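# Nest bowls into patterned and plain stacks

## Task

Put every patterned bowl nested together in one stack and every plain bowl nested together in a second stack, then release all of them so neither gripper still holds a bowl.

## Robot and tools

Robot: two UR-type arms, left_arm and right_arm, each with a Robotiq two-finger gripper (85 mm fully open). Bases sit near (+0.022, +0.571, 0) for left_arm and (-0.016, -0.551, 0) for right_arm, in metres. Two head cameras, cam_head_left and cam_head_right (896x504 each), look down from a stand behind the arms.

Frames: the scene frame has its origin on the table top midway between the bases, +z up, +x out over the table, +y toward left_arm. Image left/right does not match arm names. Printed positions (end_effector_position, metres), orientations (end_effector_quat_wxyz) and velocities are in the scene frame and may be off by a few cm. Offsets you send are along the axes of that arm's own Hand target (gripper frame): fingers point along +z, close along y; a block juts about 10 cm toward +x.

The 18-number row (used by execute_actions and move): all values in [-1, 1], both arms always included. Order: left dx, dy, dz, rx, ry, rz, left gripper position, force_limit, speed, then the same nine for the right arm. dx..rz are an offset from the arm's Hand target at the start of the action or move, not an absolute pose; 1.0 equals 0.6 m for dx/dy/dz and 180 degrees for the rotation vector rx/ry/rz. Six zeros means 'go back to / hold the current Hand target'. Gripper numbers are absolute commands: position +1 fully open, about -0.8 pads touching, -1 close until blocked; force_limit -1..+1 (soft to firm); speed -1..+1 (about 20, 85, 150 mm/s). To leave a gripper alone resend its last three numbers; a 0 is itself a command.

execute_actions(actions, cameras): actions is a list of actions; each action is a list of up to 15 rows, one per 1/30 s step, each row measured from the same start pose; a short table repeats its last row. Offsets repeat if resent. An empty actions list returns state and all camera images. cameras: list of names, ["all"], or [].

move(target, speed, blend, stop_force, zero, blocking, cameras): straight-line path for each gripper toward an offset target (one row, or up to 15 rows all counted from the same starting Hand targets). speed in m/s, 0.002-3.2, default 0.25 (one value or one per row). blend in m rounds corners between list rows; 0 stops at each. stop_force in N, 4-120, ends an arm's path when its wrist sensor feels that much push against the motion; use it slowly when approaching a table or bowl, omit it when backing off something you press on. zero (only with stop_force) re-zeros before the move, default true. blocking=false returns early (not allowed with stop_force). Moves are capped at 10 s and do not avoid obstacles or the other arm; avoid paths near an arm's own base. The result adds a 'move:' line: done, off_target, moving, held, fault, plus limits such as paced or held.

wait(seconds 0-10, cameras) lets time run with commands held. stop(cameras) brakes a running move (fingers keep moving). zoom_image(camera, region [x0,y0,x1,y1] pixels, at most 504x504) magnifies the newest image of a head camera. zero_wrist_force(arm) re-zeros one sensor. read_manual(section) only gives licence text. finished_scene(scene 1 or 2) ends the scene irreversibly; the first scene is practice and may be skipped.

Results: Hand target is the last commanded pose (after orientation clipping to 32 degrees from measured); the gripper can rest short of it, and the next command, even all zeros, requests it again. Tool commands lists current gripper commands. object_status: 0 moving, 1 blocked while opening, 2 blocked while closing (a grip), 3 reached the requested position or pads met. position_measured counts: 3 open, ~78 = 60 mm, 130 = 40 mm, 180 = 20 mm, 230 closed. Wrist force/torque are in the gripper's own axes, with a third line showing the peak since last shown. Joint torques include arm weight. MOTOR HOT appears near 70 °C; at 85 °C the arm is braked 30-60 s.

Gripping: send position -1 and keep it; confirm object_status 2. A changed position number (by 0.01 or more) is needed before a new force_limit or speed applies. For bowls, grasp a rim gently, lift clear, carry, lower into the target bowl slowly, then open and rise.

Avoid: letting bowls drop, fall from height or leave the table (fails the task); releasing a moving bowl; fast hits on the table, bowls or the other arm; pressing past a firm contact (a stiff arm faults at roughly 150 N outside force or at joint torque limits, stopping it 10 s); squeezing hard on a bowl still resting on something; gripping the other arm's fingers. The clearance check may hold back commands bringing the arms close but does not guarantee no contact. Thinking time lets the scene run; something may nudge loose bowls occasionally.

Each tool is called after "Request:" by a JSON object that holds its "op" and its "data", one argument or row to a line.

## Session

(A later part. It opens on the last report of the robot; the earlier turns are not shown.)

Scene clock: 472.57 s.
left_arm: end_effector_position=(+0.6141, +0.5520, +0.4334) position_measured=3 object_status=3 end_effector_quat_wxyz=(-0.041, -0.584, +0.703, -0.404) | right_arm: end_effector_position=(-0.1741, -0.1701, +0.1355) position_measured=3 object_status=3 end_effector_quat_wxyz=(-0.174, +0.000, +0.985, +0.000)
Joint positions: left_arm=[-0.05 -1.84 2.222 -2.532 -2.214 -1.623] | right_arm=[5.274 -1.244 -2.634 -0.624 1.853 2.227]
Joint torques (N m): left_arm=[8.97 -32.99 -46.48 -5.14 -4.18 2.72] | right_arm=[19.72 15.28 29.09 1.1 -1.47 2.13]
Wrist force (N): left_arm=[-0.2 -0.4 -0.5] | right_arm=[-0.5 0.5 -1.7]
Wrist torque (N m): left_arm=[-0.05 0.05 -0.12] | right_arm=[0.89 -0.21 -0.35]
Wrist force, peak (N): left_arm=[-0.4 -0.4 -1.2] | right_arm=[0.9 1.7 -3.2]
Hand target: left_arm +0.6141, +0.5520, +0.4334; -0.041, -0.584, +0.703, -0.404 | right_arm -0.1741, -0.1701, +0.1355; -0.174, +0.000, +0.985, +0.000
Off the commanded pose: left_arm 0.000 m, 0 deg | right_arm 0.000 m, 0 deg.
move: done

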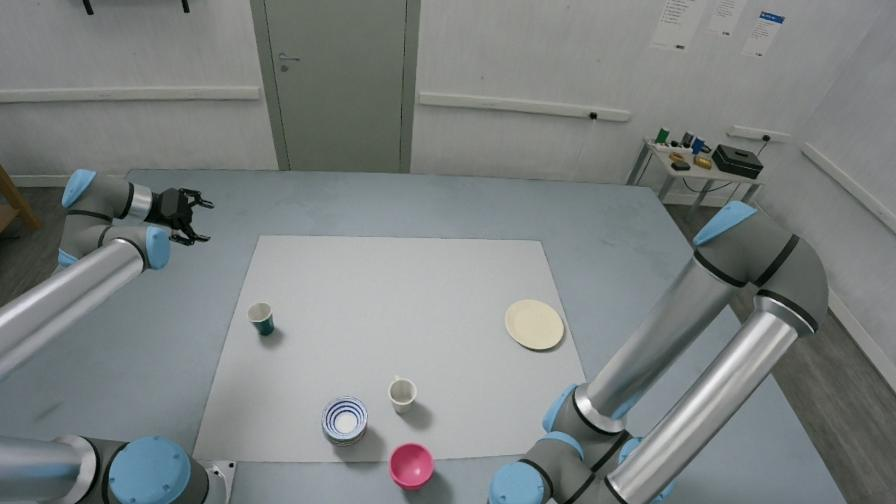

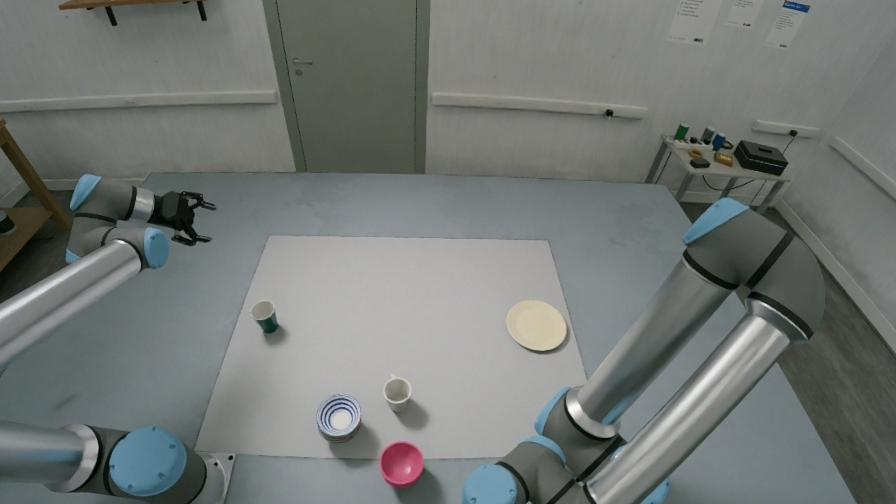

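Request:
{"op": "move", "data": {
  "target": [0,0,0,0,0,0,1,1,1,-0.057,0,0.1567,0,0,0,1,0,0],
  "speed": 0.06,
  "stop_force": 6
}}

Request:
{"op": "move", "data": {
  "target": [
    [0,0,0,0,0,0,1,1,1,-0.188,0,-0.0684,0,0,0,1,0,0]
  ],
  "speed": 0.08,
  "stop_force": 8
}}

Request:
{"op": "move", "data": {
  "target": [
    [0,0,0,0,0,0,1,1,1,0.0883,0,-0.1453,0,0,0,1,0,0],
    [0,0,0,0,0,0,1,1,1,0.259,-0.12,-0.214,0,0,0,1,0,0]
  ],
  "speed": 0.22,
  "blend": [0.03,0],
  "cameras": ["all"]
}}

Scene clock: 480.93 s.
left_arm: end_effector_position=(+0.6141, +0.5520, +0.4334) position_measured=3 object_status=3 end_effector_quat_wxyz=(-0.041, -0.584, +0.703, -0.404) | right_arm: end_effector_position=(-0.1743, -0.1702, +0.0355) position_measured=3 object_status=3 end_effector_quat_wxyz=(-0.174, +0.000, +0.985, +0.000)
Joint positions: left_arm=[-0.05 -1.84 2.222 -2.532 -2.214 -1.623] | right_arm=[5.274 -1.54 -2.728 -0.234 1.853 2.227]
Joint torques (N m): left_arm=[6.59 -32.52 -46.56 -5.16 -3.99 2.67] | right_arm=[-11.47 12.03 16.05 8.17 2.84 2.45]
Wrist force (N): left_arm=[0.4 -0.3 -0.6] | right_arm=[-0.6 0.5 -1.9]
Wrist torque (N m): left_arm=[-0.03 -0.05 -0.12] | right_arm=[0.86 -0.17 -0.40]
Wrist force, peak (N): left_arm=[-0.1 -1.0 -0.9] | right_arm=[-0.3 1.1 -2.7]
Hand target: left_arm +0.6141, +0.5520, +0.4334; -0.041, -0.584, +0.703, -0.404 | right_arm -0.1742, -0.1702, +0.0355; -0.174, +0.000, +0.985, +0.000
Off the commanded pose: left_arm 0.000 m, 0 deg | right_arm 0.000 m, 0 deg.
move: done

Scene clock: 483.40 s.
left_arm: end_effector_position=(+0.6141, +0.5520, +0.4334) position_measured=3 object_status=3 end_effector_quat_wxyz=(-0.041, -0.584, +0.703, -0.404) | right_arm: end_effector_position=(-0.0542, -0.1703, +0.0353) position_measured=3 object_status=3 end_effector_quat_wxyz=(-0.174, +0.000, +0.985, +0.000)
Joint positions: left_arm=[-0.05 -1.84 2.222 -2.532 -2.214 -1.623] | right_arm=[4.962 -1.494 -2.723 -0.383 1.903 1.904]
Joint torques (N m): left_arm=[7.1 -33.15 -46.54 -5.34 -4.03 2.72] | right_arm=[-16.61 28.59 37 2.06 2.89 -2.56]
Wrist force (N): left_arm=[0.1 -0.4 -0.6] | right_arm=[-0.2 0.1 -1.4]
Wrist torque (N m): left_arm=[-0.04 -0.01 -0.12] | right_arm=[0.82 -0.22 -0.17]
Wrist force, peak (N): left_arm=[0.6 -0.2 -0.8] | right_arm=[-0.4 0.6 -2.5]
Hand target: left_arm +0.6141, +0.5520, +0.4334; -0.041, -0.584, +0.703, -0.404 | right_arm -0.0542, -0.1703, +0.0353; -0.174, +0.000, +0.985, +0.000
Off the commanded pose: left_arm 0.000 m, 0 deg | right_arm 0.000 m, 0 deg.
move: done

Scene clock: 485.13 s.
left_arm: end_effector_position=(+0.6141, +0.5520, +0.4334) position_measured=3 object_status=3 end_effector_quat_wxyz=(-0.041, -0.584, +0.703, -0.404) | right_arm: end_effector_position=(-0.1562, -0.2421, +0.2092) position_measured=3 object_status=3 end_effector_quat_wxyz=(-0.174, +0.000, +0.985, +0.000)
Joint positions: left_arm=[-0.05 -1.84 2.222 -2.532 -2.214 -1.623] | right_arm=[5.377 -0.877 -2.63 -0.967 1.83 2.331]
Joint torques (N m): left_arm=[7.78 -31.9 -46.45 -5.27 -4.31 2.58] | right_arm=[18.88 1.62 59.87 1.49 -0.93 2.62]
Wrist force (N): left_arm=[0.2 -0.1 -0.5] | right_arm=[-0.1 0.5 -1.9]
Wrist torque (N m): left_arm=[0.00 -0.01 -0.12] | right_arm=[0.81 -0.28 -0.37]
Wrist force, peak (N): left_arm=[0.5 -0.4 -1.1] | right_arm=[1.9 -0.5 -2.9]
Hand target: left_arm +0.6141, +0.5520, +0.4334; -0.041, -0.584, +0.703, -0.404 | right_arm -0.1562, -0.2421, +0.2093; -0.174, +0.000, +0.985, +0.000
Off the commanded pose: left_arm 0.000 m, 0 deg | right_arm 0.000 m, 0 deg.
move: done

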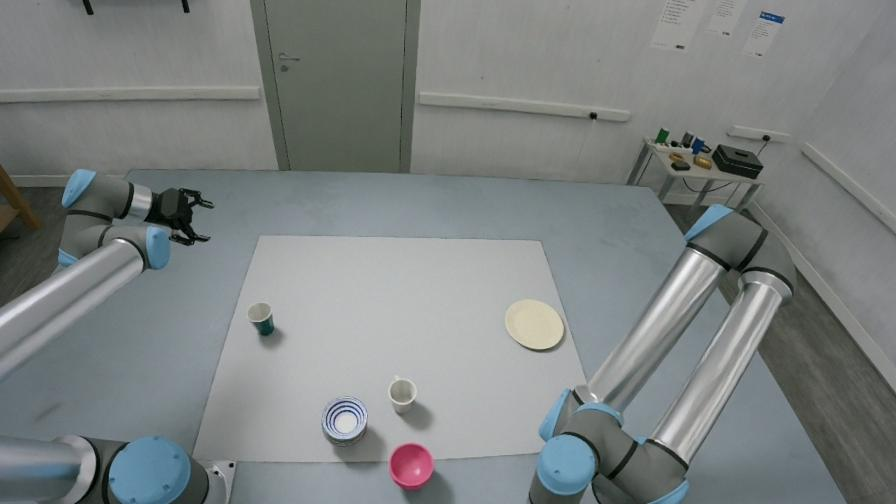

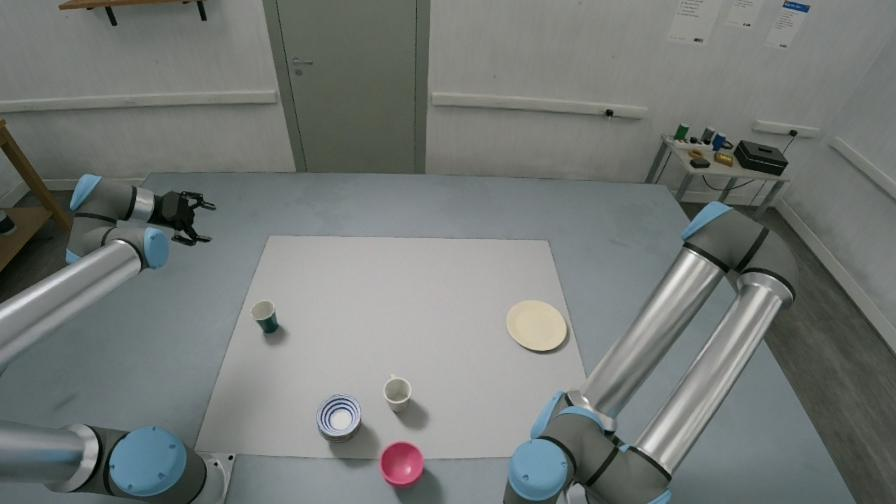

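Request:
{"op": "finished_scene", "data": {
  "scene": 2
}}

The scene is finished: the task was done.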